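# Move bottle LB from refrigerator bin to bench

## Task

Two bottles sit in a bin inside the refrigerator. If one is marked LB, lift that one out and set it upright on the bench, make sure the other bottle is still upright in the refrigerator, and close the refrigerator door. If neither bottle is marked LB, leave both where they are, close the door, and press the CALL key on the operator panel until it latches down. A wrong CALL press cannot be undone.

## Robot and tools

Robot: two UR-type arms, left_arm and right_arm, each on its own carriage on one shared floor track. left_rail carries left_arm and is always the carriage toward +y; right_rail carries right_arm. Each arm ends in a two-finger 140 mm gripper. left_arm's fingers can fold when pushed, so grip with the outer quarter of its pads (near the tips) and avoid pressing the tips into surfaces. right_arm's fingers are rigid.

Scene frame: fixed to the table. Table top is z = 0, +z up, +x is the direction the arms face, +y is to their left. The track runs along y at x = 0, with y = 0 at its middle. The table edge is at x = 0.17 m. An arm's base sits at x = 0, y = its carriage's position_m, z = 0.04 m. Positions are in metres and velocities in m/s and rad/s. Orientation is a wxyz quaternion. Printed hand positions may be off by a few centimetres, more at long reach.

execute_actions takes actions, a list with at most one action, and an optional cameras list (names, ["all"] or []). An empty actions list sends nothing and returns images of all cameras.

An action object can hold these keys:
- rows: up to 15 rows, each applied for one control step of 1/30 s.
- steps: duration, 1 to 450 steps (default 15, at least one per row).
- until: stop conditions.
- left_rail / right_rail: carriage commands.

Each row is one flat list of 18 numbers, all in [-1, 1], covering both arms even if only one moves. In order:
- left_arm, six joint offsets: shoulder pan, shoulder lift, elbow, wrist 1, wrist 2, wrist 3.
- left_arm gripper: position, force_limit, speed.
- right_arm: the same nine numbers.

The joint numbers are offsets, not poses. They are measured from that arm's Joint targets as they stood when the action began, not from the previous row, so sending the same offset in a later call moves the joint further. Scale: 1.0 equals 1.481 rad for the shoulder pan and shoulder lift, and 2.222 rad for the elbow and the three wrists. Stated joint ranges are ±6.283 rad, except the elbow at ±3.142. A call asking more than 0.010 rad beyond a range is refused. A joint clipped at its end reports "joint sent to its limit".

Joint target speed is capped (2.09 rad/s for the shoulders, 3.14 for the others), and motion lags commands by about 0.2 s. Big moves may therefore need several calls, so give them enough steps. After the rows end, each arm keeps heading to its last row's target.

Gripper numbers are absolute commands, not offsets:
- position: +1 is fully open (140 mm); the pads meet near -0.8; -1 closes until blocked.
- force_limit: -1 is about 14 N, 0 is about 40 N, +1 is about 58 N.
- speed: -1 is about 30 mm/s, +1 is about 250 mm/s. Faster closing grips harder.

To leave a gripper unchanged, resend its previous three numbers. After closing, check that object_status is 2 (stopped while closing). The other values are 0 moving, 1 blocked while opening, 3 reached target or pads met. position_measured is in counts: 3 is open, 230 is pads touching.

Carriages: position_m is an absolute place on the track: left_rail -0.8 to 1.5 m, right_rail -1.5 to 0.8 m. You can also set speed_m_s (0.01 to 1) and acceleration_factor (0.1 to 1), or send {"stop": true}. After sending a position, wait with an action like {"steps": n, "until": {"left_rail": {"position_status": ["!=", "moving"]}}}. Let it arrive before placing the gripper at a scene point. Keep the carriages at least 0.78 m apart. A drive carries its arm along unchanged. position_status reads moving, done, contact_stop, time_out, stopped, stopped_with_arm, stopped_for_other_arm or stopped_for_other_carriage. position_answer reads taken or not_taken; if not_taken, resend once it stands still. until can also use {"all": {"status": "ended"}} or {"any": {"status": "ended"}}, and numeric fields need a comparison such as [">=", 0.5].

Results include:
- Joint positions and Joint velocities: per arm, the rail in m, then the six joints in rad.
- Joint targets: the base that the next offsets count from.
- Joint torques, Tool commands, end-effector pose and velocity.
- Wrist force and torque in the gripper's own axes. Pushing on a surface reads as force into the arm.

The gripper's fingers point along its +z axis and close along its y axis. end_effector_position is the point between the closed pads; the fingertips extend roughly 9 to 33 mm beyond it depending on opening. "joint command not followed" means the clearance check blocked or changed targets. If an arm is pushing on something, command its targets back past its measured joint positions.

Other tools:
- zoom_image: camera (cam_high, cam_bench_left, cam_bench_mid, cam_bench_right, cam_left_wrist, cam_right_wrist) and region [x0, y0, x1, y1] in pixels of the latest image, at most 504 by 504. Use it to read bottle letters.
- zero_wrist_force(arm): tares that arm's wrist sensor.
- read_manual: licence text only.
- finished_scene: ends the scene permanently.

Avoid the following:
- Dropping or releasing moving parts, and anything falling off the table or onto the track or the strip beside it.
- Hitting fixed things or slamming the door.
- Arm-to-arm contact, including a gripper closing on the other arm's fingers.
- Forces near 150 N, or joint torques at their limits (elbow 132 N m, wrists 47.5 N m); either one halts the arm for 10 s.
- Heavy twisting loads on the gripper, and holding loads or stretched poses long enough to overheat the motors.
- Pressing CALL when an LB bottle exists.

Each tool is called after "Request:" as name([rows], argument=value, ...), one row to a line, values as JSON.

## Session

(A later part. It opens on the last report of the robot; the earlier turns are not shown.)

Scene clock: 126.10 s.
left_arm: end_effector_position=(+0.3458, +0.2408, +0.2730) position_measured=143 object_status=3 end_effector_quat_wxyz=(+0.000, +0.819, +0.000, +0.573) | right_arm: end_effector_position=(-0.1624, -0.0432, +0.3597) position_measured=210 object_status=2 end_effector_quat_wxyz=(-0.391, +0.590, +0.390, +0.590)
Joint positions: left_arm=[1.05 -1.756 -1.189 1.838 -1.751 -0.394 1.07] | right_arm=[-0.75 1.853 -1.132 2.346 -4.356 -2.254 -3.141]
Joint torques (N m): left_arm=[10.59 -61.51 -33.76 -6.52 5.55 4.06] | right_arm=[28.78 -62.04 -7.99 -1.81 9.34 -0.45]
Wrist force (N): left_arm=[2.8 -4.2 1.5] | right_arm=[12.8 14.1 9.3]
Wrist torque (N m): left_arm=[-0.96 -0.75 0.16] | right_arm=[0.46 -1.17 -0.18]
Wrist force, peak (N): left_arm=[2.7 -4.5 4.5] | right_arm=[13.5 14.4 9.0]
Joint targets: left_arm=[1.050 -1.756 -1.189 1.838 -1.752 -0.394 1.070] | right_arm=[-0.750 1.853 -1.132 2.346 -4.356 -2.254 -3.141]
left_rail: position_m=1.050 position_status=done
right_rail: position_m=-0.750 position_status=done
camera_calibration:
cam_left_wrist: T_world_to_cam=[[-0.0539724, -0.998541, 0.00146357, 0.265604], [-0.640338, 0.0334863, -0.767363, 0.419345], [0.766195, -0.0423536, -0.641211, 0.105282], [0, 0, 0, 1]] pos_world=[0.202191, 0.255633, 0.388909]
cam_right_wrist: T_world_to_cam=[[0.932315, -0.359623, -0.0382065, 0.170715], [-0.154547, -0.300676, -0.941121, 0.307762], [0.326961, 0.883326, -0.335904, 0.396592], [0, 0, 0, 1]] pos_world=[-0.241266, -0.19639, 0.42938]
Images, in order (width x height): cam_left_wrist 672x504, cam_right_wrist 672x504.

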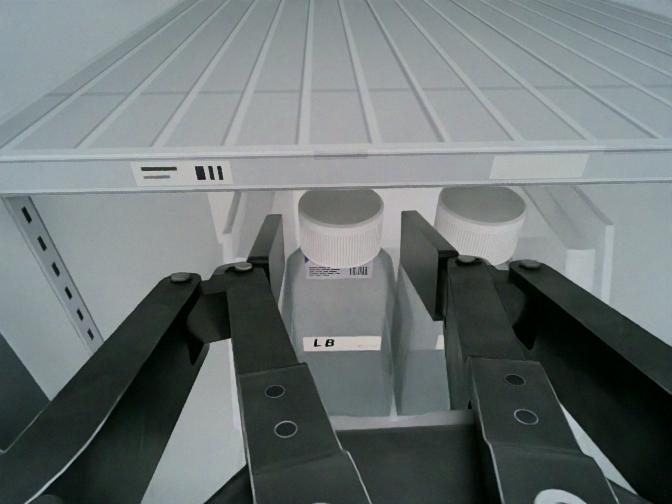

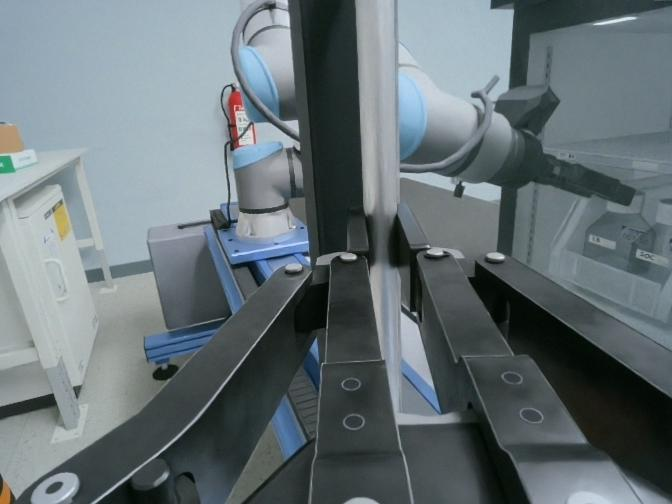

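Request:
execute_actions([
  {"rows": [[0.0011,0.0006,0.0004,-0.0025,0.0003,0.0019,-0.114,0,0,0,0,0,0,0,0,-1,0,-0.7],[0.0038,0.0019,0.0012,-0.0083,0.001,0.0062,-0.114,0,0,0,0,0,0,0,0,-1,0,-0.7],[0.0076,0.0038,0.0024,-0.0165,0.002,0.0125,-0.114,0,0,0,0,0,0,0,0,-1,0,-0.7],[0.0122,0.0061,0.0038,-0.0264,0.0032,0.02,-0.114,0,0,0,0,0,0,0,0,-1,0,-0.7],[0.0171,0.0086,0.0054,-0.0372,0.0045,0.0281,-0.114,0,0,0,0,0,0,0,0,-1,0,-0.7],[0.0224,0.0112,0.007,-0.0487,0.0058,0.0368,-0.114,0,0,0,0,0,0,0,0,-1,0,-0.7],[0.0277,0.0139,0.0087,-0.0603,0.0072,0.0456,-0.114,0,0,0,0,0,0,0,0,-1,0,-0.7],[0.0327,0.0163,0.0102,-0.071,0.0085,0.0537,-0.114,0,0,0,0,0,0,0,0,-1,0,-0.7],[0.0365,0.0182,0.0114,-0.0793,0.0095,0.0599,-0.114,0,0,0,0,0,0,0,0,-1,0,-0.7],[0.038,0.019,0.0119,-0.0826,0.0099,0.0624,-0.114,0,0,0,0,0,0,0,0,-1,0,-0.7]], "steps": 17},
], cameras=["cam_left_wrist", "cam_right_wrist"])

Request:
zoom_image(camera="cam_left_wrist", region=[200, 130, 480, 330])

Request:
zoom_image(camera="cam_right_wrist", region=[530, 120, 672, 320])

Scene clock: 129.60 s.
left_arm: end_effector_position=(+0.3909, +0.2411, +0.2562) position_measured=143 object_status=3 end_effector_quat_wxyz=(+0.000, +0.819, +0.000, +0.573) | right_arm: end_effector_position=(-0.1624, -0.0432, +0.3597) position_measured=210 object_status=2 end_effector_quat_wxyz=(-0.391, +0.590, +0.390, +0.590)
Joint positions: left_arm=[1.05 -1.699 -1.16 1.864 -1.935 -0.372 1.208] | right_arm=[-0.75 1.853 -1.132 2.346 -4.356 -2.254 -3.141]
Joint torques (N m): left_arm=[9.11 -63.93 -32.11 -6.97 5.88 4.06] | right_arm=[27.83 -61.57 -8.66 -1.9 8.83 -0.34]
Wrist force (N): left_arm=[2.6 -4.8 1.4] | right_arm=[12.7 13.6 9.1]
Wrist torque (N m): left_arm=[-1.15 -0.71 0.12] | right_arm=[0.37 -1.13 -0.19]
Wrist force, peak (N): left_arm=[2.7 -4.7 3.2] | right_arm=[13.1 14.4 9.3]
Joint targets: left_arm=[1.050 -1.699 -1.160 1.864 -1.935 -0.372 1.209] | right_arm=[-0.750 1.853 -1.132 2.346 -4.356 -2.254 -3.141]
left_rail: position_m=1.050 position_status=done
right_rail: position_m=-0.750 position_status=done
camera_calibration:
cam_left_wrist: T_world_to_cam=[[-0.053862, -0.998547, 0.0017722, 0.268227], [-0.640519, 0.0331882, -0.767225, 0.435456], [0.766051, -0.0424594, -0.641376, 0.0600139], [0, 0, 0, 1]] pos_world=[0.247391, 0.255933, 0.372109]
cam_right_wrist: T_world_to_cam=[[0.932315, -0.359623, -0.0382065, 0.170715], [-0.154547, -0.300676, -0.941121, 0.307762], [0.326961, 0.883326, -0.335904, 0.396592], [0, 0, 0, 1]] pos_world=[-0.241266, -0.19639, 0.42938]
Images, in order (width x height): cam_left_wrist 672x504, cam_right_wrist 672x504.

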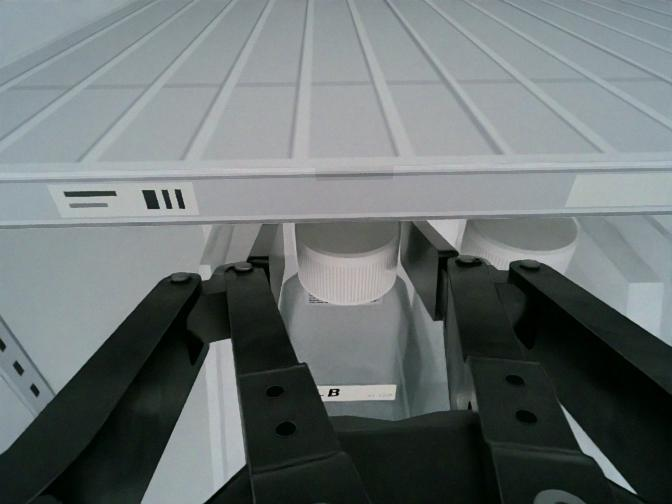

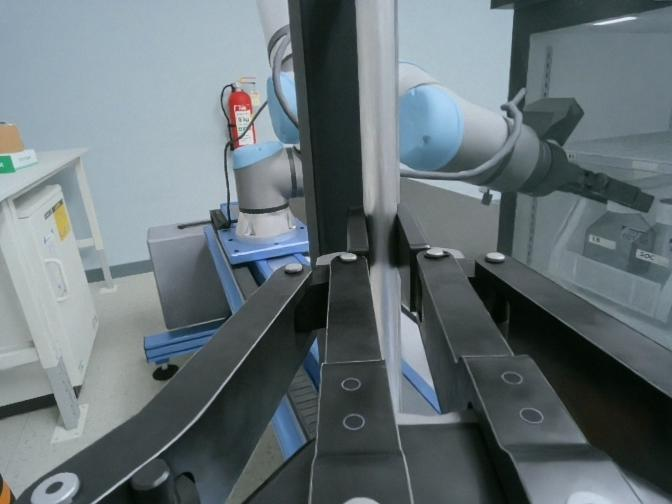

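Scaled by 1.800 from the camera's 672x504 image, which has a finer 960x720 frame.

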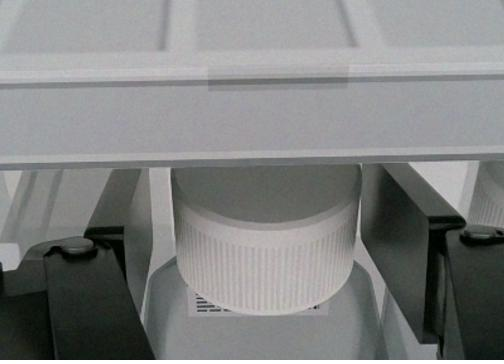

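Scaled by 2.520 from the camera's 672x504 image, which has a finer 960x720 frame.

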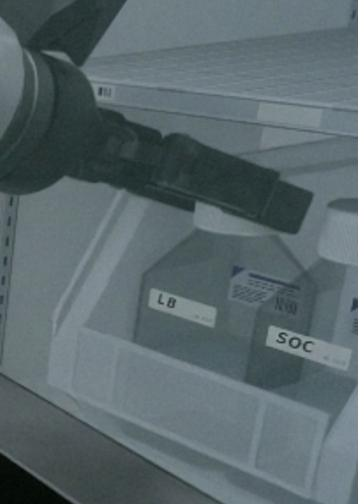

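Request:
zero_wrist_force(arm="left_arm")

Request:
execute_actions([
  {"rows": [[0,0,0,0,0,0,-1,0.4,-0.8,0,0,0,0,0,0,-1,0,-0.7]], "steps": 30},
], cameras=["cam_left_wrist", "cam_right_wrist"])

Wrist force sensor zeroed.

Scene clock: 132.83 s.
left_arm: end_effector_position=(+0.3910, +0.2412, +0.2561) position_measured=161 object_status=2 end_effector_quat_wxyz=(+0.000, +0.819, +0.000, +0.573) | right_arm: end_effector_position=(-0.1624, -0.0432, +0.3597) position_measured=210 object_status=2 end_effector_quat_wxyz=(-0.391, +0.590, +0.390, +0.590)
Joint positions: left_arm=[1.05 -1.699 -1.16 1.864 -1.935 -0.372 1.209] | right_arm=[-0.75 1.853 -1.132 2.346 -4.356 -2.254 -3.141]
Joint torques (N m): left_arm=[5.39 -76.39 -45.17 -3.51 2.17 3.1] | right_arm=[27.12 -62.44 -11.09 -2.01 8.98 -0.18]
Wrist force (N, zeroed by zero_wrist_force on left_arm): left_arm=[0.4 0.6 -0.5] | right_arm=[12.2 14.1 9.1]
Wrist torque (N m, zeroed by zero_wrist_force on left_arm): left_arm=[0.09 0.03 0.09] | right_arm=[0.50 -1.13 -0.19]
Wrist force, peak (N, zeroed by zero_wrist_force on left_arm): left_arm=[-1.4 0.9 0.8] | right_arm=[13.0 14.2 9.3]
Joint targets: left_arm=[1.050 -1.699 -1.160 1.864 -1.935 -0.372 1.209] | right_arm=[-0.750 1.853 -1.132 2.346 -4.356 -2.254 -3.141]
left_rail: position_m=1.050 position_status=done
right_rail: position_m=-0.750 position_status=done
camera_calibration:
cam_left_wrist: T_world_to_cam=[[-0.0538613, -0.998547, 0.00176482, 0.268229], [-0.640471, 0.0331907, -0.767265, 0.435381], [0.766091, -0.0424562, -0.641328, 0.0599213], [0, 0, 0, 1]] pos_world=[0.247391, 0.255933, 0.372009]
cam_right_wrist: T_world_to_cam=[[0.932314, -0.359626, -0.0382049, 0.170713], [-0.154578, -0.300759, -0.94109, 0.307724], [0.32695, 0.883297, -0.335992, 0.396621], [0, 0, 0, 1]] pos_world=[-0.241266, -0.19639, 0.42938]
Images, in order (width x height): cam_left_wrist 672x504, cam_right_wrist 672x504.

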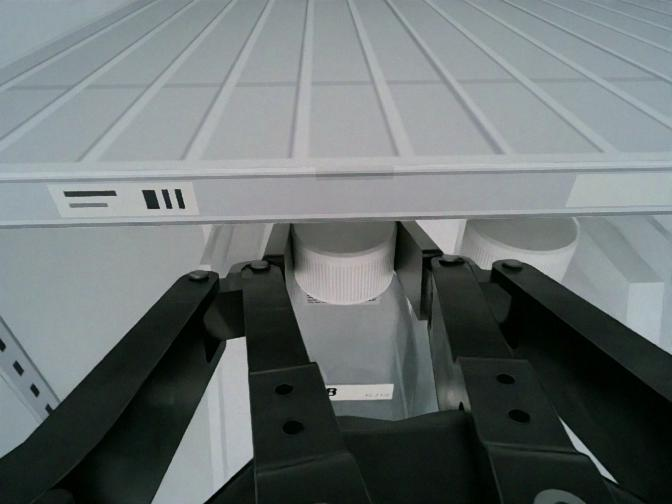

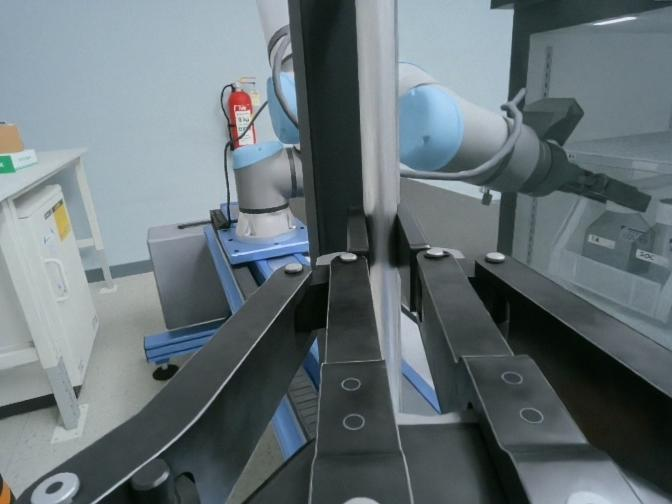

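Request:
execute_actions([
  {"rows": [[0,-0.0005,0,0.0004,0,0,-1,0.4,-0.8,0,-0.0012,0.0018,-0.001,0.0009,0,-1,0,-0.7],[0,-0.0018,-0.0001,0.0014,0,0,-1,0.4,-0.8,0.0001,-0.004,0.0061,-0.0035,0.0031,0,-1,0,-0.7],[0,-0.0036,-0.0003,0.0028,0,-0.0001,-1,0.4,-0.8,-0.0001,-0.008,0.0123,-0.007,0.0063,0,-1,0,-0.7],[-0.0001,-0.0057,-0.0004,0.0044,0,-0.0002,-1,0.4,-0.8,-0.0004,-0.0127,0.0197,-0.0112,0.0104,0,-1,0,-0.7],[-0.0001,-0.008,-0.0006,0.0062,0,-0.0003,-1,0.4,-0.8,-0.0011,-0.0179,0.0278,-0.0158,0.0149,0,-1,0,-0.7],[-0.0002,-0.0103,-0.0008,0.008,0,-0.0003,-1,0.4,-0.8,-0.0021,-0.023,0.0359,-0.0205,0.0196,0,-1,0,-0.7],[-0.0002,-0.0126,-0.001,0.0098,-0.0001,-0.0004,-1,0.4,-0.8,-0.0033,-0.0281,0.044,-0.0253,0.0246,0,-1,0,-0.7],[-0.0002,-0.0148,-0.0012,0.0115,-0.0001,-0.0005,-1,0.4,-0.8,-0.0048,-0.0329,0.0516,-0.0297,0.0293,0,-1,0,-0.7],[-0.0003,-0.0167,-0.0013,0.013,-0.0001,-0.0006,-1,0.4,-0.8,-0.0063,-0.0372,0.0586,-0.0338,0.0338,0,-1,0,-0.7],[-0.0003,-0.0178,-0.0014,0.0138,-0.0001,-0.0006,-1,0.4,-0.8,-0.0072,-0.0395,0.0624,-0.0361,0.0363,0,-1,0,-0.7]], "steps": 18},
], cameras=["cam_left_wrist", "cam_right_wrist", "cam_high"])

Request:
zoom_image(camera="cam_right_wrist", region=[530, 120, 672, 320])

Scene clock: 144.73 s.
left_arm: end_effector_position=(+0.3912, +0.2453, +0.2752) position_measured=161 object_status=2 end_effector_quat_wxyz=(+0.000, +0.819, +0.000, +0.573) | right_arm: end_effector_position=(-0.1600, -0.1050, +0.3597) position_measured=210 object_status=2 end_effector_quat_wxyz=(-0.411, +0.576, +0.411, +0.576)
Joint positions: left_arm=[1.05 -1.7 -1.187 1.861 -1.904 -0.372 1.207] | right_arm=[-0.75 1.842 -1.19 2.484 -4.436 -2.173 -3.141]
Joint torques (N m): left_arm=[-12.44 -90.97 -57.53 -1.03 1.6 -3.94] | right_arm=[-5.39 -59.84 -6.8 -4.17 11.75 0.08]
Wrist force (N, zeroed by zero_wrist_force on left_arm): left_arm=[-3.6 1.5 1.7] | right_arm=[7.4 19.9 12.7]
Wrist torque (N m, zeroed by zero_wrist_force on left_arm): left_arm=[0.01 -0.18 0.07] | right_arm=[0.43 -1.18 -0.14]
Wrist force, peak (N, zeroed by zero_wrist_force on left_arm): left_arm=[-3.8 1.7 1.6] | right_arm=[7.3 19.7 13.3]
Joint targets: left_arm=[1.050 -1.700 -1.187 1.861 -1.904 -0.372 1.207] | right_arm=[-0.750 1.842 -1.191 2.485 -4.436 -2.173 -3.141]
left_rail: position_m=1.050 position_status=done
right_rail: position_m=-0.750 position_status=done
camera_calibration:
cam_left_wrist: T_world_to_cam=[[-0.0538, -0.99855, 0.00185045, 0.272352], [-0.640524, 0.0330885, -0.767225, 0.450049], [0.766051, -0.042462, -0.641375, 0.0722258], [0, 0, 0, 1]] pos_world=[0.247591, 0.260133, 0.391109]
cam_right_wrist: T_world_to_cam=[[0.955135, -0.293693, -0.0382443, 0.156798], [-0.133216, -0.310687, -0.941131, 0.291923], [0.264521, 0.904001, -0.335872, 0.442566], [0, 0, 0, 1]] pos_world=[-0.227942, -0.263333, 0.42938]
Images, in order (width x height): cam_high 672x504, cam_left_wrist 672x504, cam_right_wrist 672x504.

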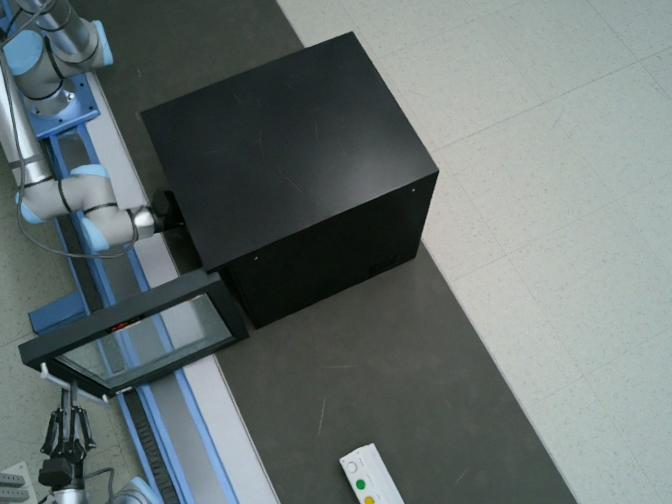

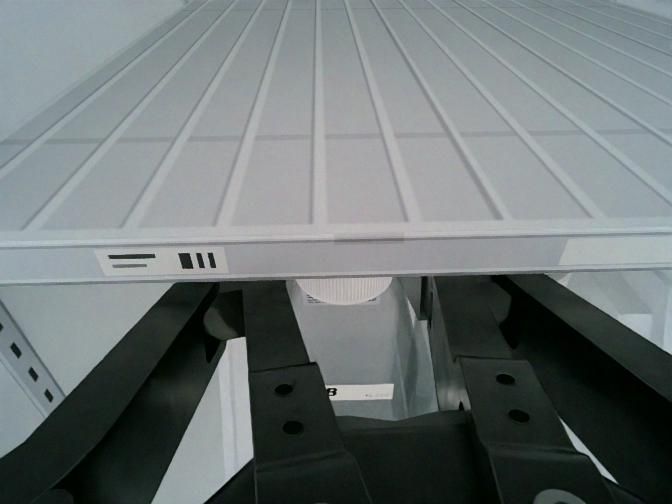

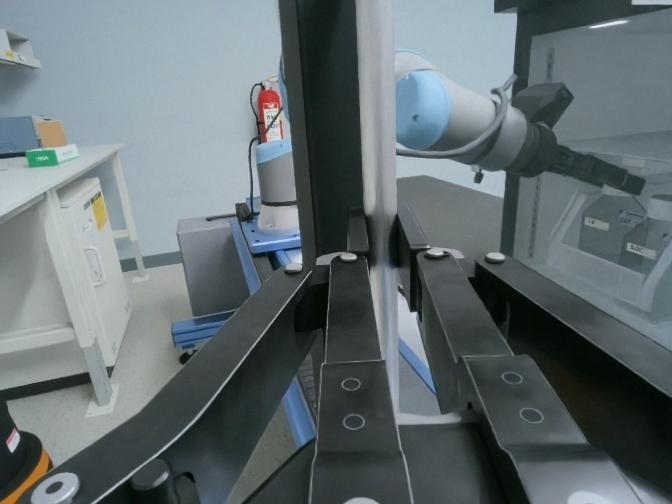

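Scaled by 2.520 from the camera's 672x504 image, which has a finer 960x720 frame.

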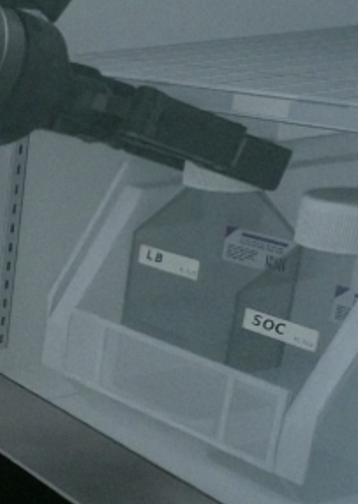

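Request:
execute_actions(actions=[], cameras=["cam_right_wrist", "cam_left_wrist", "cam_bench_mid"])

Scene clock: 147.40 s.
left_arm: end_effector_position=(+0.3912, +0.2453, +0.2753) position_measured=161 object_status=2 end_effector_quat_wxyz=(+0.000, +0.819, +0.000, +0.573) | right_arm: end_effector_position=(-0.1600, -0.1051, +0.3597) position_measured=210 object_status=2 end_effector_quat_wxyz=(-0.411, +0.576, +0.411, +0.576)
Joint positions: left_arm=[1.05 -1.7 -1.187 1.861 -1.904 -0.372 1.207] | right_arm=[-0.75 1.842 -1.191 2.485 -4.436 -2.173 -3.141]
Joint velocities: within noise
Joint torques (N m): left_arm=[-12.04 -92.7 -56.71 -0.63 1.62 -4.12] | right_arm=[0.54 -58.74 -7.46 -4.43 11.49 0.11]
Wrist force (N, zeroed by zero_wrist_force on left_arm): left_arm=[-3.9 1.9 1.9] | right_arm=[7.5 20.7 13.1]
Wrist torque (N m, zeroed by zero_wrist_force on left_arm): left_arm=[0.11 -0.10 0.07] | right_arm=[0.49 -1.13 -0.14]
Wrist force, peak (N, zeroed by zero_wrist_force on left_arm): left_arm=[-4.4 1.7 1.7] | right_arm=[7.7 21.0 13.6]
Joint targets: left_arm=[1.050 -1.700 -1.187 1.861 -1.904 -0.372 1.207] | right_arm=[-0.750 1.842 -1.191 2.485 -4.436 -2.173 -3.141]
Tool commands: left_gripper/position=-1.0 left_gripper/force_limit=+0.4 left_gripper/speed=-0.8 right_gripper/position=-1.0 right_gripper/force_limit=+0.0 right_gripper/speed=-0.7
left_rail: position_m=1.050 position_status=done
right_rail: position_m=-0.750 position_status=done
camera_calibration:
cam_left_wrist: T_world_to_cam=[[-0.0538, -0.99855, 0.00185045, 0.272352], [-0.640524, 0.0330885, -0.767225, 0.450049], [0.766051, -0.042462, -0.641375, 0.0722258], [0, 0, 0, 1]] pos_world=[0.247591, 0.260133, 0.391109]
cam_right_wrist: T_world_to_cam=[[0.95516, -0.293607, -0.038277, 0.156811], [-0.13322, -0.310699, -0.941126, 0.291886], [0.264428, 0.904025, -0.335881, 0.442645], [0, 0, 0, 1]] pos_world=[-0.227942, -0.263433, 0.42938]
Images, in order (width x height): cam_bench_mid 672x504, cam_left_wrist 672x504, cam_right_wrist 672x504.

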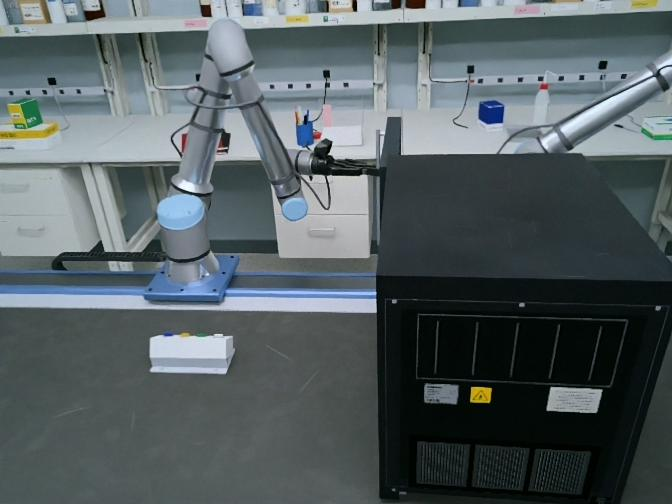

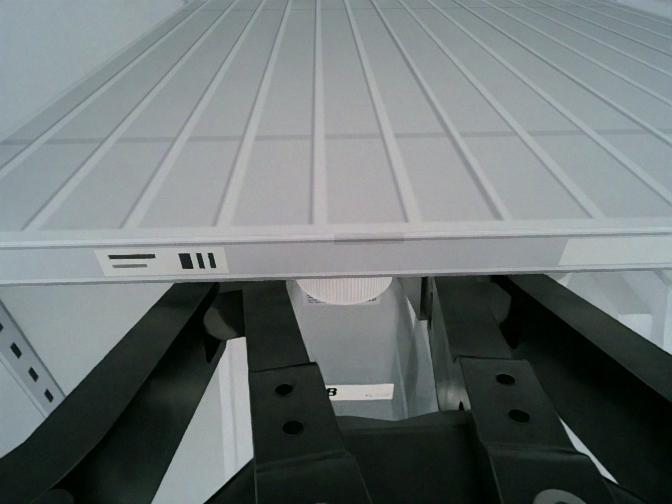

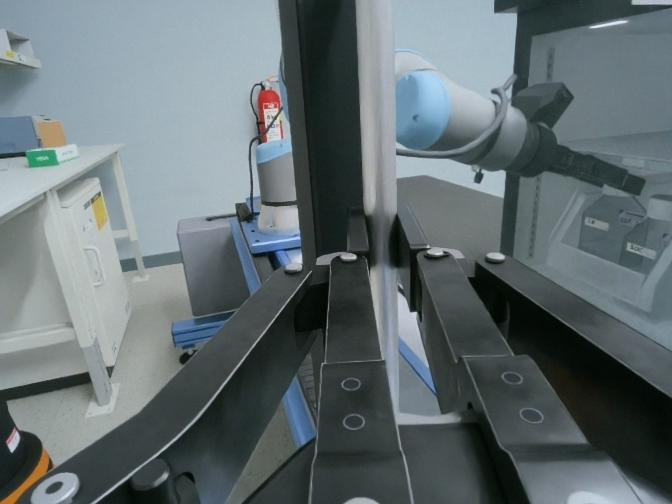

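Request:
execute_actions([
  {"rows":[[-0.0005,0.0003,-0.0001,0.0021,0.0007,-0.0021,-1,0.4,-0.8,0,0,0,0,0,0,-1,0,-0.7],[-0.0014,0.0009,-0.0004,0.0062,0.0021,-0.0063,-1,0.4,-0.8,0,0,0,0,0,0,-1,0,-0.7],[-0.0027,0.0019,-0.0009,0.0124,0.0042,-0.0126,-1,0.4,-0.8,0,0,0,0,0,0,-1,0,-0.7],[-0.0043,0.0029,-0.0014,0.0197,0.0067,-0.02,-1,0.4,-0.8,0,0,0,0,0,0,-1,0,-0.7],[-0.0062,0.0042,-0.002,0.028,0.0095,-0.0284,-1,0.4,-0.8,0,0,0,0,0,0,-1,0,-0.7],[-0.0082,0.0056,-0.0026,0.0373,0.0127,-0.0379,-1,0.4,-0.8,0,0,0,0,0,0,-1,0,-0.7],[-0.0103,0.007,-0.0033,0.0466,0.0159,-0.0474,-1,0.4,-0.8,0,0,0,0,0,0,-1,0,-0.7],[-0.0125,0.0085,-0.004,0.057,0.0194,-0.0579,-1,0.4,-0.8,0,0,0,0,0,0,-1,0,-0.7],[-0.0146,0.0099,-0.0047,0.0663,0.0226,-0.0674,-1,0.4,-0.8,0,0,0,0,0,0,-1,0,-0.7],[-0.0166,0.0113,-0.0053,0.0756,0.0258,-0.0768,-1,0.4,-0.8,0,0,0,0,0,0,-1,0,-0.7],[-0.0185,0.0125,-0.0059,0.0839,0.0286,-0.0853,-1,0.4,-0.8,0,0,0,0,0,0,-1,0,-0.7],[-0.0201,0.0136,-0.0064,0.0912,0.0311,-0.0926,-1,0.4,-0.8,0,0,0,0,0,0,-1,0,-0.7],[-0.0214,0.0145,-0.0069,0.0974,0.0332,-0.099,-1,0.4,-0.8,0,0,0,0,0,0,-1,0,-0.7],[-0.0223,0.0152,-0.0071,0.1015,0.0346,-0.1032,-1,0.4,-0.8,0,0,0,0,0,0,-1,0,-0.7],[-0.0228,0.0155,-0.0073,0.1036,0.0353,-0.1053,-1,0.4,-0.8,0,0,0,0,0,0,-1,0,-0.7]],"steps":24},
], cameras=["cam_right_wrist", "cam_left_wrist"])

Request:
zoom_image(camera="cam_right_wrist", region=[510, 130, 672, 320])

Scene clock: 149.30 s.
left_arm: end_effector_position=(+0.3747, +0.2454, +0.2756) position_measured=161 object_status=2 end_effector_quat_wxyz=(+0.000, +0.788, +0.000, +0.615) | right_arm: end_effector_position=(-0.1600, -0.1051, +0.3597) position_measured=210 object_status=2 end_effector_quat_wxyz=(-0.411, +0.576, +0.411, +0.576)
Joint positions: left_arm=[1.05 -1.734 -1.164 1.845 -1.674 -0.294 0.974] | right_arm=[-0.75 1.842 -1.191 2.485 -4.436 -2.173 -3.141]
Joint torques (N m): left_arm=[-9.43 -67.09 -55.84 -0.46 6.94 -4.03] | right_arm=[5.53 -58.53 -8.39 -4.02 11.21 0.3]
Wrist force (N, zeroed by zero_wrist_force on left_arm): left_arm=[-3.1 1.1 1.8] | right_arm=[7.6 20.5 13.1]
Wrist torque (N m, zeroed by zero_wrist_force on left_arm): left_arm=[0.27 -0.25 0.22] | right_arm=[0.42 -1.20 -0.16]
Wrist force, peak (N, zeroed by zero_wrist_force on left_arm): left_arm=[-4.0 1.8 1.7] | right_arm=[7.7 21.2 13.2]
Joint targets: left_arm=[1.050 -1.734 -1.164 1.845 -1.674 -0.293 0.973] | right_arm=[-0.750 1.842 -1.191 2.485 -4.436 -2.173 -3.141]
left_rail: position_m=1.050 position_status=done
right_rail: position_m=-0.750 position_status=done
camera_calibration:
cam_left_wrist: T_world_to_cam=[[-0.053497, -0.99856, -0.00402922, 0.273033], [-0.556803, 0.0331792, -0.829982, 0.425703], [0.82892, -0.0421581, -0.557776, 0.0383602], [0, 0, 0, 1]] pos_world=[0.219842, 0.260132, 0.375823]
cam_right_wrist: T_world_to_cam=[[0.95516, -0.293607, -0.038277, 0.156811], [-0.13322, -0.310699, -0.941126, 0.291886], [0.264428, 0.904025, -0.335881, 0.442645], [0, 0, 0, 1]] pos_world=[-0.227942, -0.263433, 0.42938]
Images, in order (width x height): cam_left_wrist 672x504, cam_right_wrist 672x504.

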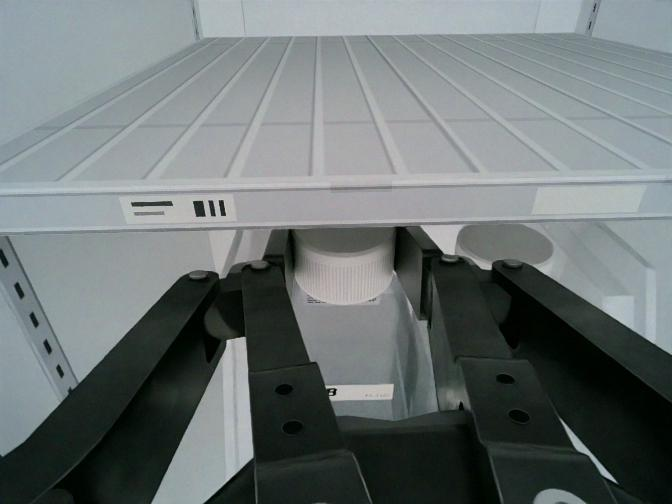

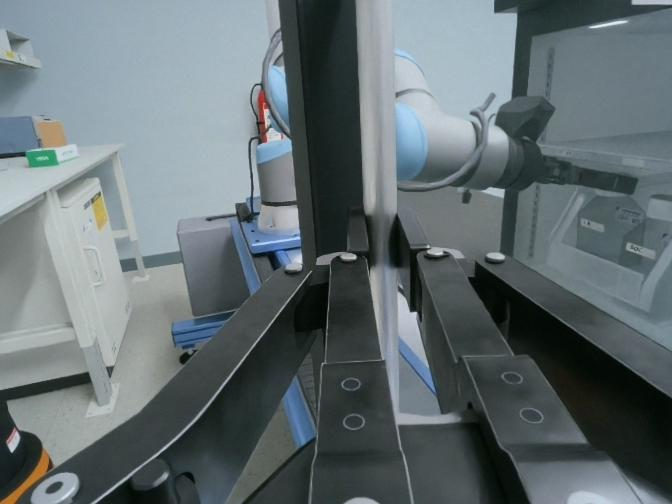

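Scaled by 2.653 from the camera's 672x504 image, which has a finer 960x720 frame.

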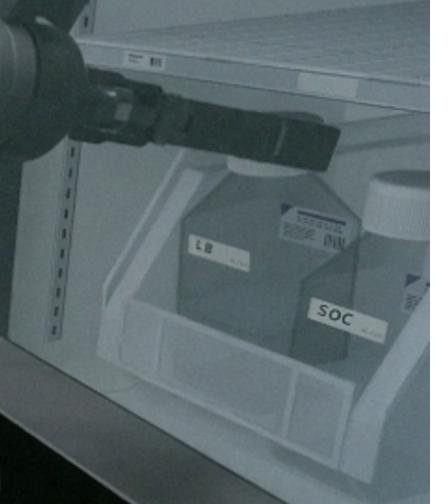

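Request:
execute_actions([
  {"rows":[[-0.0004,0.0006,-0.0005,0.0033,0.0005,-0.0032,-1,0.4,-0.8,0,0,0,0,0,0,-1,0,-0.7],[-0.0012,0.0017,-0.0015,0.01,0.0015,-0.0095,-1,0.4,-0.8,0,0,0,0,0,0,-1,0,-0.7],[-0.0023,0.0035,-0.003,0.02,0.003,-0.019,-1,0.4,-0.8,0,0,0,0,0,0,-1,0,-0.7],[-0.0037,0.0055,-0.0047,0.0317,0.0048,-0.0301,-1,0.4,-0.8,0,0,0,0,0,0,-1,0,-0.7],[-0.0052,0.0078,-0.0067,0.045,0.0068,-0.0427,-1,0.4,-0.8,0,0,0,0,0,0,-1,0,-0.7],[-0.007,0.0105,-0.009,0.06,0.0091,-0.057,-1,0.4,-0.8,0,0,0,0,0,0,-1,0,-0.7],[-0.0087,0.0131,-0.0112,0.075,0.0114,-0.0712,-1,0.4,-0.8,0,0,0,0,0,0,-1,0,-0.7],[-0.0107,0.016,-0.0137,0.0917,0.0139,-0.0871,-1,0.4,-0.8,0,0,0,0,0,0,-1,0,-0.7],[-0.0124,0.0186,-0.0159,0.1067,0.0162,-0.1013,-1,0.4,-0.8,0,0,0,0,0,0,-1,0,-0.7],[-0.0141,0.0212,-0.0182,0.1217,0.0185,-0.1155,-1,0.4,-0.8,0,0,0,0,0,0,-1,0,-0.7],[-0.0157,0.0235,-0.0202,0.135,0.0205,-0.1282,-1,0.4,-0.8,0,0,0,0,0,0,-1,0,-0.7],[-0.0171,0.0255,-0.0219,0.1467,0.0223,-0.1393,-1,0.4,-0.8,0,0,0,0,0,0,-1,0,-0.7],[-0.0182,0.0273,-0.0234,0.1567,0.0238,-0.1488,-1,0.4,-0.8,0,0,0,0,0,0,-1,0,-0.7],[-0.019,0.0284,-0.0244,0.1634,0.0248,-0.1551,-1,0.4,-0.8,0,0,0,0,0,0,-1,0,-0.7],[-0.0194,0.029,-0.0249,0.1667,0.0253,-0.1583,-1,0.4,-0.8,0,0,0,0,0,0,-1,0,-0.7]],"steps":24},
], cameras=["cam_right_wrist", "cam_left_wrist"])

Request:
zoom_image(camera="cam_right_wrist", region=[510, 130, 672, 320])

Scene clock: 151.53 s.
left_arm: end_effector_position=(+0.3586, +0.2454, +0.2741) position_measured=161 object_status=2 end_effector_quat_wxyz=(+0.000, +0.755, +0.000, +0.656) | right_arm: end_effector_position=(-0.1600, -0.1051, +0.3597) position_measured=210 object_status=2 end_effector_quat_wxyz=(-0.411, +0.576, +0.411, +0.576)
Joint positions: left_arm=[1.05 -1.762 -1.121 1.789 -1.304 -0.237 0.622] | right_arm=[-0.75 1.842 -1.191 2.485 -4.436 -2.173 -3.141]
Joint torques (N m): left_arm=[-11.86 -67.98 -54.97 1.13 4.97 -4.19] | right_arm=[10.15 -57.09 -9.26 -4.06 10.77 0.33]
Wrist force (N, zeroed by zero_wrist_force on left_arm): left_arm=[-3.6 0.3 1.0] | right_arm=[7.8 20.8 13.0]
Wrist torque (N m, zeroed by zero_wrist_force on left_arm): left_arm=[0.07 -0.14 0.30] | right_arm=[0.50 -1.23 -0.15]
Wrist force, peak (N, zeroed by zero_wrist_force on left_arm): left_arm=[-4.5 0.5 0.9] | right_arm=[7.9 21.2 13.6]
Joint targets: left_arm=[1.050 -1.762 -1.121 1.789 -1.304 -0.237 0.622] | right_arm=[-0.750 1.842 -1.191 2.485 -4.436 -2.173 -3.141]
left_rail: position_m=1.050 position_status=done
right_rail: position_m=-0.750 position_status=done
camera_calibration:
cam_left_wrist: T_world_to_cam=[[-0.052783, -0.998562, -0.00938804, 0.273457], [-0.466875, 0.0329868, -0.883708, 0.398042], [0.882747, -0.0422617, -0.467945, 0.00707649], [0, 0, 0, 1]] pos_world=[0.194023, 0.260232, 0.357632]
cam_right_wrist: T_world_to_cam=[[0.95516, -0.293607, -0.038277, 0.156811], [-0.13322, -0.310699, -0.941126, 0.291886], [0.264428, 0.904025, -0.335881, 0.442645], [0, 0, 0, 1]] pos_world=[-0.227942, -0.263433, 0.42938]
Images, in order (width x height): cam_left_wrist 672x504, cam_right_wrist 672x504.

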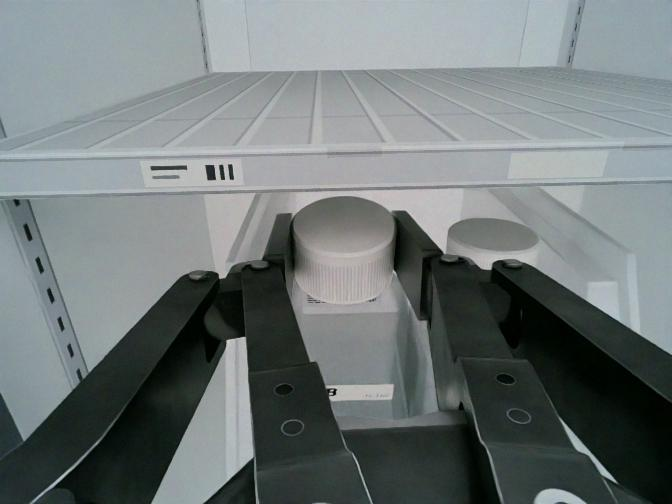

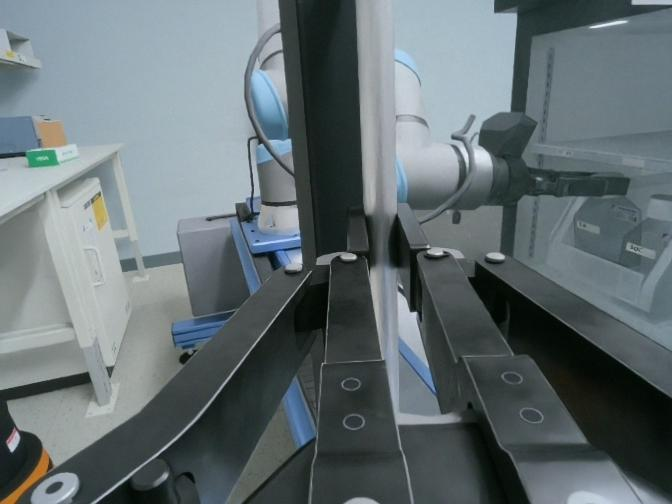

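Scaled by 2.653 from the camera's 672x504 image, which has a finer 960x720 frame.

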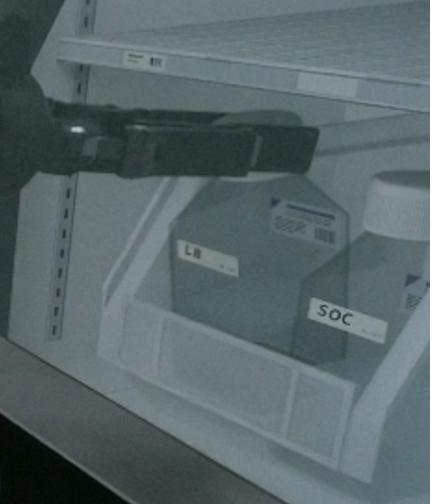

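Request:
execute_actions([
  {"rows":[[-0.0003,0.0009,-0.0007,0.0037,0.0002,-0.0034,-1,0.4,-0.8,0,0,0,0,0,0,-1,0,-0.7],[-0.0008,0.0027,-0.0022,0.011,0.0005,-0.0103,-1,0.4,-0.8,0,0,0,0,0,0,-1,0,-0.7],[-0.0016,0.0054,-0.0045,0.022,0.001,-0.0207,-1,0.4,-0.8,0,0,0,0,0,0,-1,0,-0.7],[-0.0025,0.0086,-0.0071,0.0348,0.0016,-0.0327,-1,0.4,-0.8,0,0,0,0,0,0,-1,0,-0.7],[-0.0036,0.0122,-0.01,0.0494,0.0023,-0.0465,-1,0.4,-0.8,0,0,0,0,0,0,-1,0,-0.7],[-0.0048,0.0163,-0.0134,0.0659,0.0031,-0.062,-1,0.4,-0.8,0,0,0,0,0,0,-1,0,-0.7],[-0.006,0.0203,-0.0167,0.0824,0.0038,-0.0775,-1,0.4,-0.8,0,0,0,0,0,0,-1,0,-0.7],[-0.0073,0.0249,-0.0205,0.1007,0.0047,-0.0947,-1,0.4,-0.8,0,0,0,0,0,0,-1,0,-0.7],[-0.0085,0.0289,-0.0238,0.1171,0.0054,-0.1102,-1,0.4,-0.8,0,0,0,0,0,0,-1,0,-0.7],[-0.0097,0.033,-0.0272,0.1336,0.0062,-0.1257,-1,0.4,-0.8,0,0,0,0,0,0,-1,0,-0.7],[-0.0108,0.0366,-0.0301,0.1482,0.0069,-0.1395,-1,0.4,-0.8,0,0,0,0,0,0,-1,0,-0.7],[-0.0117,0.0398,-0.0327,0.161,0.0075,-0.1515,-1,0.4,-0.8,0,0,0,0,0,0,-1,0,-0.7],[-0.0125,0.0425,-0.035,0.172,0.008,-0.1619,-1,0.4,-0.8,0,0,0,0,0,0,-1,0,-0.7],[-0.013,0.0443,-0.0365,0.1793,0.0083,-0.1688,-1,0.4,-0.8,0,0,0,0,0,0,-1,0,-0.7],[-0.0133,0.0452,-0.0372,0.183,0.0085,-0.1722,-1,0.4,-0.8,0,0,0,0,0,0,-1,0,-0.7]],"steps":24},
], cameras=["cam_right_wrist", "cam_left_wrist"])

Request:
zoom_image(camera="cam_right_wrist", region=[510, 130, 672, 320])

Scene clock: 153.60 s.
left_arm: end_effector_position=(+0.3457, +0.2455, +0.2720) position_measured=161 object_status=2 end_effector_quat_wxyz=(+0.000, +0.725, +0.000, +0.688) | right_arm: end_effector_position=(-0.1600, -0.1051, +0.3597) position_measured=210 object_status=2 end_effector_quat_wxyz=(-0.411, +0.576, +0.411, +0.576)
Joint positions: left_arm=[1.05 -1.782 -1.054 1.707 -0.897 -0.218 0.239] | right_arm=[-0.75 1.842 -1.191 2.485 -4.436 -2.173 -3.141]
Joint torques (N m): left_arm=[-10.4 -73.48 -54.19 2.08 3.95 -4.24] | right_arm=[12.14 -58.38 -10.97 -4.04 9.99 0.48]
Wrist force (N, zeroed by zero_wrist_force on left_arm): left_arm=[-3.4 0.3 0.6] | right_arm=[7.4 20.4 12.7]
Wrist torque (N m, zeroed by zero_wrist_force on left_arm): left_arm=[-0.01 -0.35 0.29] | right_arm=[0.41 -1.16 -0.15]
Wrist force, peak (N, zeroed by zero_wrist_force on left_arm): left_arm=[-4.2 0.5 0.8] | right_arm=[7.8 21.2 13.6]
Joint targets: left_arm=[1.050 -1.782 -1.054 1.707 -0.897 -0.218 0.239] | right_arm=[-0.750 1.842 -1.191 2.485 -4.436 -2.173 -3.141]
left_rail: position_m=1.050 position_status=done
right_rail: position_m=-0.750 position_status=done
camera_calibration:
cam_left_wrist: T_world_to_cam=[[-0.0515922, -0.998565, -0.0143499, 0.273748], [-0.387871, 0.0332768, -0.921113, 0.372903], [0.920269, -0.0419563, -0.389031, -0.0170266], [0, 0, 0, 1]] pos_world=[0.17443, 0.260232, 0.34079]
cam_right_wrist: T_world_to_cam=[[0.95516, -0.293607, -0.038277, 0.156811], [-0.13322, -0.310699, -0.941126, 0.291886], [0.264428, 0.904025, -0.335881, 0.442645], [0, 0, 0, 1]] pos_world=[-0.227942, -0.263433, 0.42938]
Images, in order (width x height): cam_left_wrist 672x504, cam_right_wrist 672x504.

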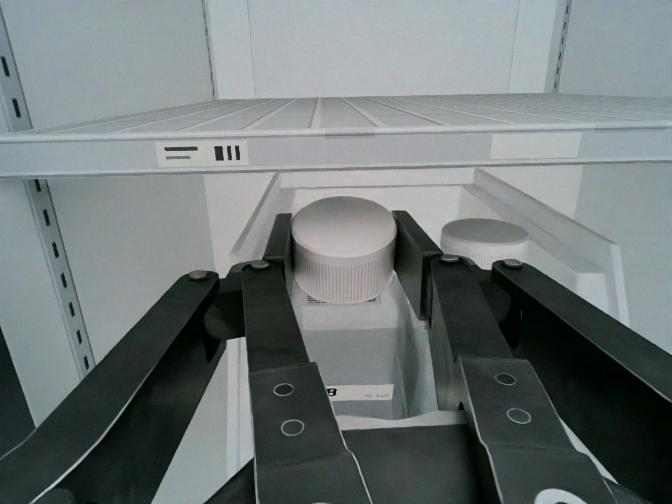

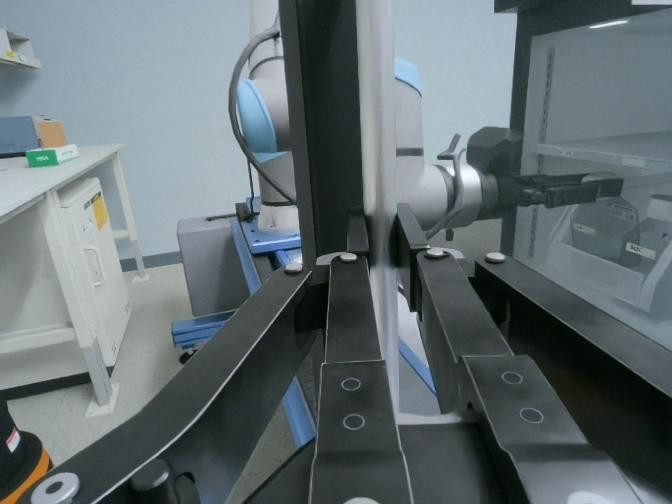

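Scaled by 2.653 from the camera's 672x504 image, which has a finer 960x720 frame.

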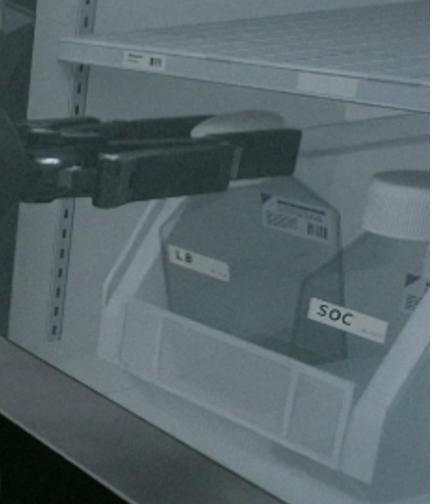

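Request:
execute_actions([
  {"rows":[[-0.0002,0.0013,-0.0008,0.0036,-0.0001,-0.0035,-1,0.4,-0.8,0,0,0,0,0,0,-1,0,-0.7],[-0.0006,0.0038,-0.0024,0.0107,-0.0003,-0.0105,-1,0.4,-0.8,0,0,0,0,0,0,-1,0,-0.7],[-0.0013,0.0076,-0.0049,0.0214,-0.0006,-0.021,-1,0.4,-0.8,0,0,0,0,0,0,-1,0,-0.7],[-0.002,0.012,-0.0078,0.0339,-0.001,-0.0333,-1,0.4,-0.8,0,0,0,0,0,0,-1,0,-0.7],[-0.0029,0.017,-0.011,0.0481,-0.0015,-0.0473,-1,0.4,-0.8,0,0,0,0,0,0,-1,0,-0.7],[-0.0038,0.0227,-0.0147,0.0642,-0.0019,-0.0631,-1,0.4,-0.8,0,0,0,0,0,0,-1,0,-0.7],[-0.0048,0.0284,-0.0184,0.0802,-0.0024,-0.0788,-1,0.4,-0.8,0,0,0,0,0,0,-1,0,-0.7],[-0.0058,0.0347,-0.0224,0.098,-0.003,-0.0964,-1,0.4,-0.8,0,0,0,0,0,0,-1,0,-0.7],[-0.0068,0.0404,-0.0261,0.114,-0.0035,-0.1121,-1,0.4,-0.8,0,0,0,0,0,0,-1,0,-0.7],[-0.0077,0.0461,-0.0298,0.1301,-0.0039,-0.1279,-1,0.4,-0.8,0,0,0,0,0,0,-1,0,-0.7],[-0.0086,0.0511,-0.033,0.1443,-0.0044,-0.1419,-1,0.4,-0.8,0,0,0,0,0,0,-1,0,-0.7],[-0.0093,0.0555,-0.0359,0.1568,-0.0048,-0.1542,-1,0.4,-0.8,0,0,0,0,0,0,-1,0,-0.7],[-0.01,0.0593,-0.0384,0.1675,-0.0051,-0.1647,-1,0.4,-0.8,0,0,0,0,0,0,-1,0,-0.7],[-0.0104,0.0618,-0.04,0.1746,-0.0053,-0.1717,-1,0.4,-0.8,0,0,0,0,0,0,-1,0,-0.7],[-0.0106,0.0631,-0.0408,0.1782,-0.0054,-0.1752,-1,0.4,-0.8,0,0,0,0,0,0,-1,0,-0.7]],"steps":24},
], cameras=["cam_right_wrist", "cam_left_wrist"])

Request:
zoom_image(camera="cam_right_wrist", region=[510, 130, 672, 320])

Scene clock: 155.97 s.
left_arm: end_effector_position=(+0.3333, +0.2455, +0.2678) position_measured=161 object_status=2 end_effector_quat_wxyz=(+0.000, +0.695, +0.000, +0.719) | right_arm: end_effector_position=(-0.1600, -0.1051, +0.3597) position_measured=210 object_status=2 end_effector_quat_wxyz=(-0.411, +0.576, +0.411, +0.576)
Joint positions: left_arm=[1.05 -1.798 -0.96 1.616 -0.501 -0.23 -0.15] | right_arm=[-0.75 1.842 -1.191 2.485 -4.436 -2.173 -3.141]
Joint torques (N m): left_arm=[-12.83 -80.15 -50.42 5.25 -3.52 -3.98] | right_arm=[16.78 -58.5 -11.75 -3.92 9.41 0.22]
Wrist force (N, zeroed by zero_wrist_force on left_arm): left_arm=[-3.8 0.5 1.3] | right_arm=[7.2 21.1 13.0]
Wrist torque (N m, zeroed by zero_wrist_force on left_arm): left_arm=[0.05 -0.25 0.26] | right_arm=[0.55 -1.13 -0.14]
Wrist force, peak (N, zeroed by zero_wrist_force on left_arm): left_arm=[-4.3 0.3 0.5] | right_arm=[7.9 21.3 13.3]
Joint targets: left_arm=[1.050 -1.798 -0.960 1.616 -0.501 -0.230 -0.150] | right_arm=[-0.750 1.842 -1.191 2.485 -4.436 -2.173 -3.141]
left_rail: position_m=1.050 position_status=done
right_rail: position_m=-0.750 position_status=done
camera_calibration:
cam_left_wrist: T_world_to_cam=[[-0.0502317, -0.998561, -0.0187787, 0.273766], [-0.305765, 0.0332754, -0.951525, 0.345043], [0.950781, -0.0420548, -0.306997, -0.0394473], [0, 0, 0, 1]] pos_world=[0.15676, 0.260232, 0.321348]
cam_right_wrist: T_world_to_cam=[[0.95516, -0.293607, -0.038277, 0.156782], [-0.13322, -0.310699, -0.941126, 0.291855], [0.264428, 0.904025, -0.335881, 0.442735], [0, 0, 0, 1]] pos_world=[-0.227942, -0.263533, 0.42938]
Images, in order (width x height): cam_left_wrist 672x504, cam_right_wrist 672x504.

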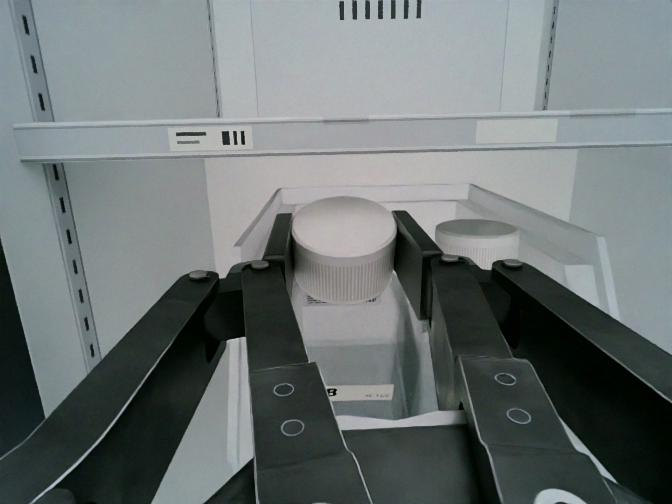

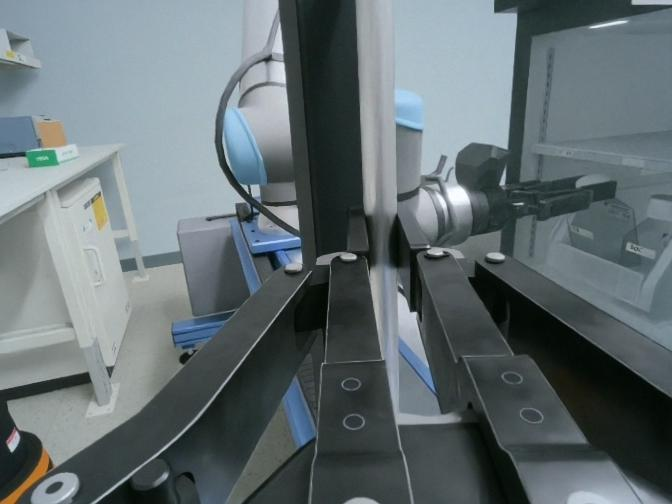

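Scaled by 2.653 from the camera's 672x504 image, which has a finer 960x720 frame.

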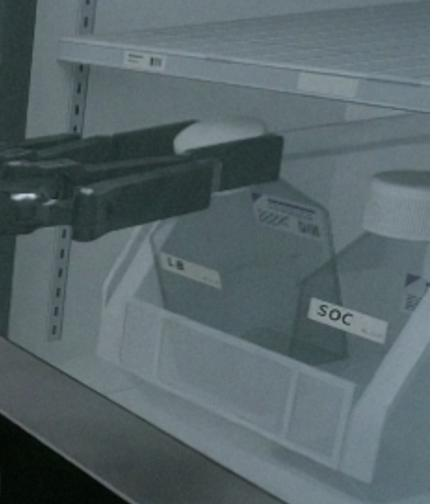

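Request:
execute_actions([
  {"rows":[[-0.0002,0.0014,-0.0007,0.0032,-0.0004,-0.0033,-1,0.4,-0.8,0,0,0,0,0,0,-1,0,-0.7],[-0.0005,0.0043,-0.0022,0.0097,-0.0012,-0.01,-1,0.4,-0.8,0,0,0,0,0,0,-1,0,-0.7],[-0.0009,0.0086,-0.0045,0.0194,-0.0025,-0.02,-1,0.4,-0.8,0,0,0,0,0,0,-1,0,-0.7],[-0.0014,0.0136,-0.0071,0.0308,-0.0039,-0.0317,-1,0.4,-0.8,0,0,0,0,0,0,-1,0,-0.7],[-0.0021,0.0194,-0.0101,0.0437,-0.0056,-0.045,-1,0.4,-0.8,0,0,0,0,0,0,-1,0,-0.7],[-0.0027,0.0258,-0.0135,0.0583,-0.0074,-0.06,-1,0.4,-0.8,0,0,0,0,0,0,-1,0,-0.7],[-0.0034,0.0323,-0.0168,0.0729,-0.0093,-0.075,-1,0.4,-0.8,0,0,0,0,0,0,-1,0,-0.7],[-0.0042,0.0395,-0.0206,0.089,-0.0113,-0.0916,-1,0.4,-0.8,0,0,0,0,0,0,-1,0,-0.7],[-0.0049,0.046,-0.0239,0.1036,-0.0132,-0.1066,-1,0.4,-0.8,0,0,0,0,0,0,-1,0,-0.7],[-0.0055,0.0524,-0.0273,0.1182,-0.015,-0.1216,-1,0.4,-0.8,0,0,0,0,0,0,-1,0,-0.7],[-0.0062,0.0582,-0.0303,0.1311,-0.0167,-0.1349,-1,0.4,-0.8,0,0,0,0,0,0,-1,0,-0.7],[-0.0067,0.0632,-0.0329,0.1425,-0.0181,-0.1466,-1,0.4,-0.8,0,0,0,0,0,0,-1,0,-0.7],[-0.0071,0.0675,-0.0352,0.1522,-0.0194,-0.1566,-1,0.4,-0.8,0,0,0,0,0,0,-1,0,-0.7],[-0.0074,0.0704,-0.0367,0.1587,-0.0202,-0.1633,-1,0.4,-0.8,0,0,0,0,0,0,-1,0,-0.7],[-0.0076,0.0718,-0.0374,0.1619,-0.0206,-0.1666,-1,0.4,-0.8,0,0,0,0,0,0,-1,0,-0.7]],"steps":24},
], cameras=["cam_right_wrist", "cam_left_wrist"])

Request:
zoom_image(camera="cam_right_wrist", region=[510, 130, 672, 320])

Scene clock: 158.40 s.
left_arm: end_effector_position=(+0.3211, +0.2454, +0.2683) position_measured=161 object_status=2 end_effector_quat_wxyz=(+0.000, +0.656, +0.000, +0.755) | right_arm: end_effector_position=(-0.1600, -0.1051, +0.3597) position_measured=210 object_status=2 end_effector_quat_wxyz=(-0.411, +0.576, +0.411, +0.576)
Joint positions: left_arm=[1.05 -1.809 -0.854 1.533 -0.142 -0.276 -0.52] | right_arm=[-0.75 1.842 -1.191 2.485 -4.436 -2.173 -3.141]
Joint torques (N m): left_arm=[-10.39 -81.93 -48.01 6.37 -5.05 -4.43] | right_arm=[22.15 -58.82 -13.21 -3.83 8.94 0.61]
Wrist force (N, zeroed by zero_wrist_force on left_arm): left_arm=[-4.2 0.5 0.8] | right_arm=[7.5 20.5 13.1]
Wrist torque (N m, zeroed by zero_wrist_force on left_arm): left_arm=[-0.01 -0.13 0.31] | right_arm=[0.44 -1.21 -0.15]
Wrist force, peak (N, zeroed by zero_wrist_force on left_arm): left_arm=[-4.8 2.1 1.0] | right_arm=[7.4 21.4 13.2]
Joint targets: left_arm=[1.050 -1.809 -0.854 1.533 -0.142 -0.276 -0.521] | right_arm=[-0.750 1.842 -1.191 2.485 -4.436 -2.173 -3.141]
left_rail: position_m=1.050 position_status=done
right_rail: position_m=-0.750 position_status=done
camera_calibration:
cam_left_wrist: T_world_to_cam=[[-0.0482074, -0.998549, -0.0239987, 0.273769], [-0.204476, 0.0333836, -0.978302, 0.316394], [0.977684, -0.0422542, -0.205788, -0.0633436], [0, 0, 0, 1]] pos_world=[0.139823, 0.260133, 0.303064]
cam_right_wrist: T_world_to_cam=[[0.95516, -0.293607, -0.038277, 0.156782], [-0.13322, -0.310699, -0.941126, 0.291855], [0.264428, 0.904025, -0.335881, 0.442735], [0, 0, 0, 1]] pos_world=[-0.227942, -0.263533, 0.42938]
Images, in order (width x height): cam_left_wrist 672x504, cam_right_wrist 672x504.

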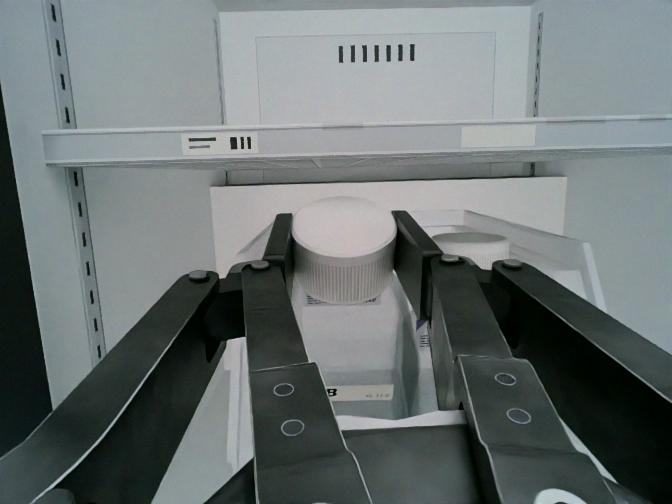

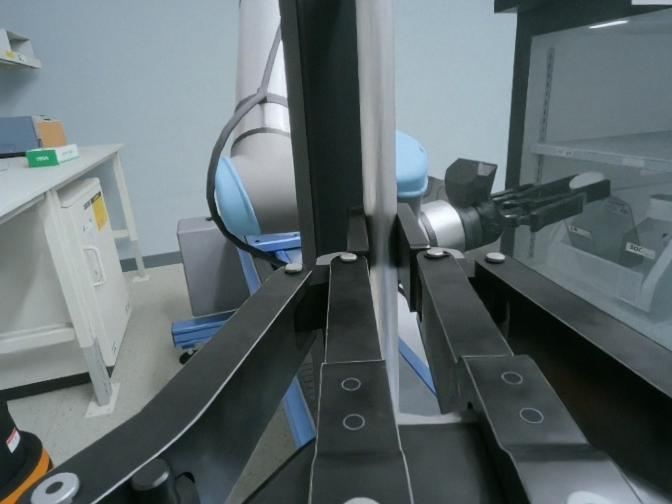

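Scaled by 2.653 from the camera's 672x504 image, which has a finer 960x720 frame.

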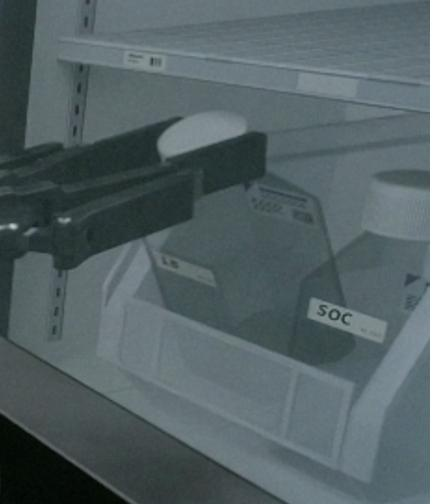

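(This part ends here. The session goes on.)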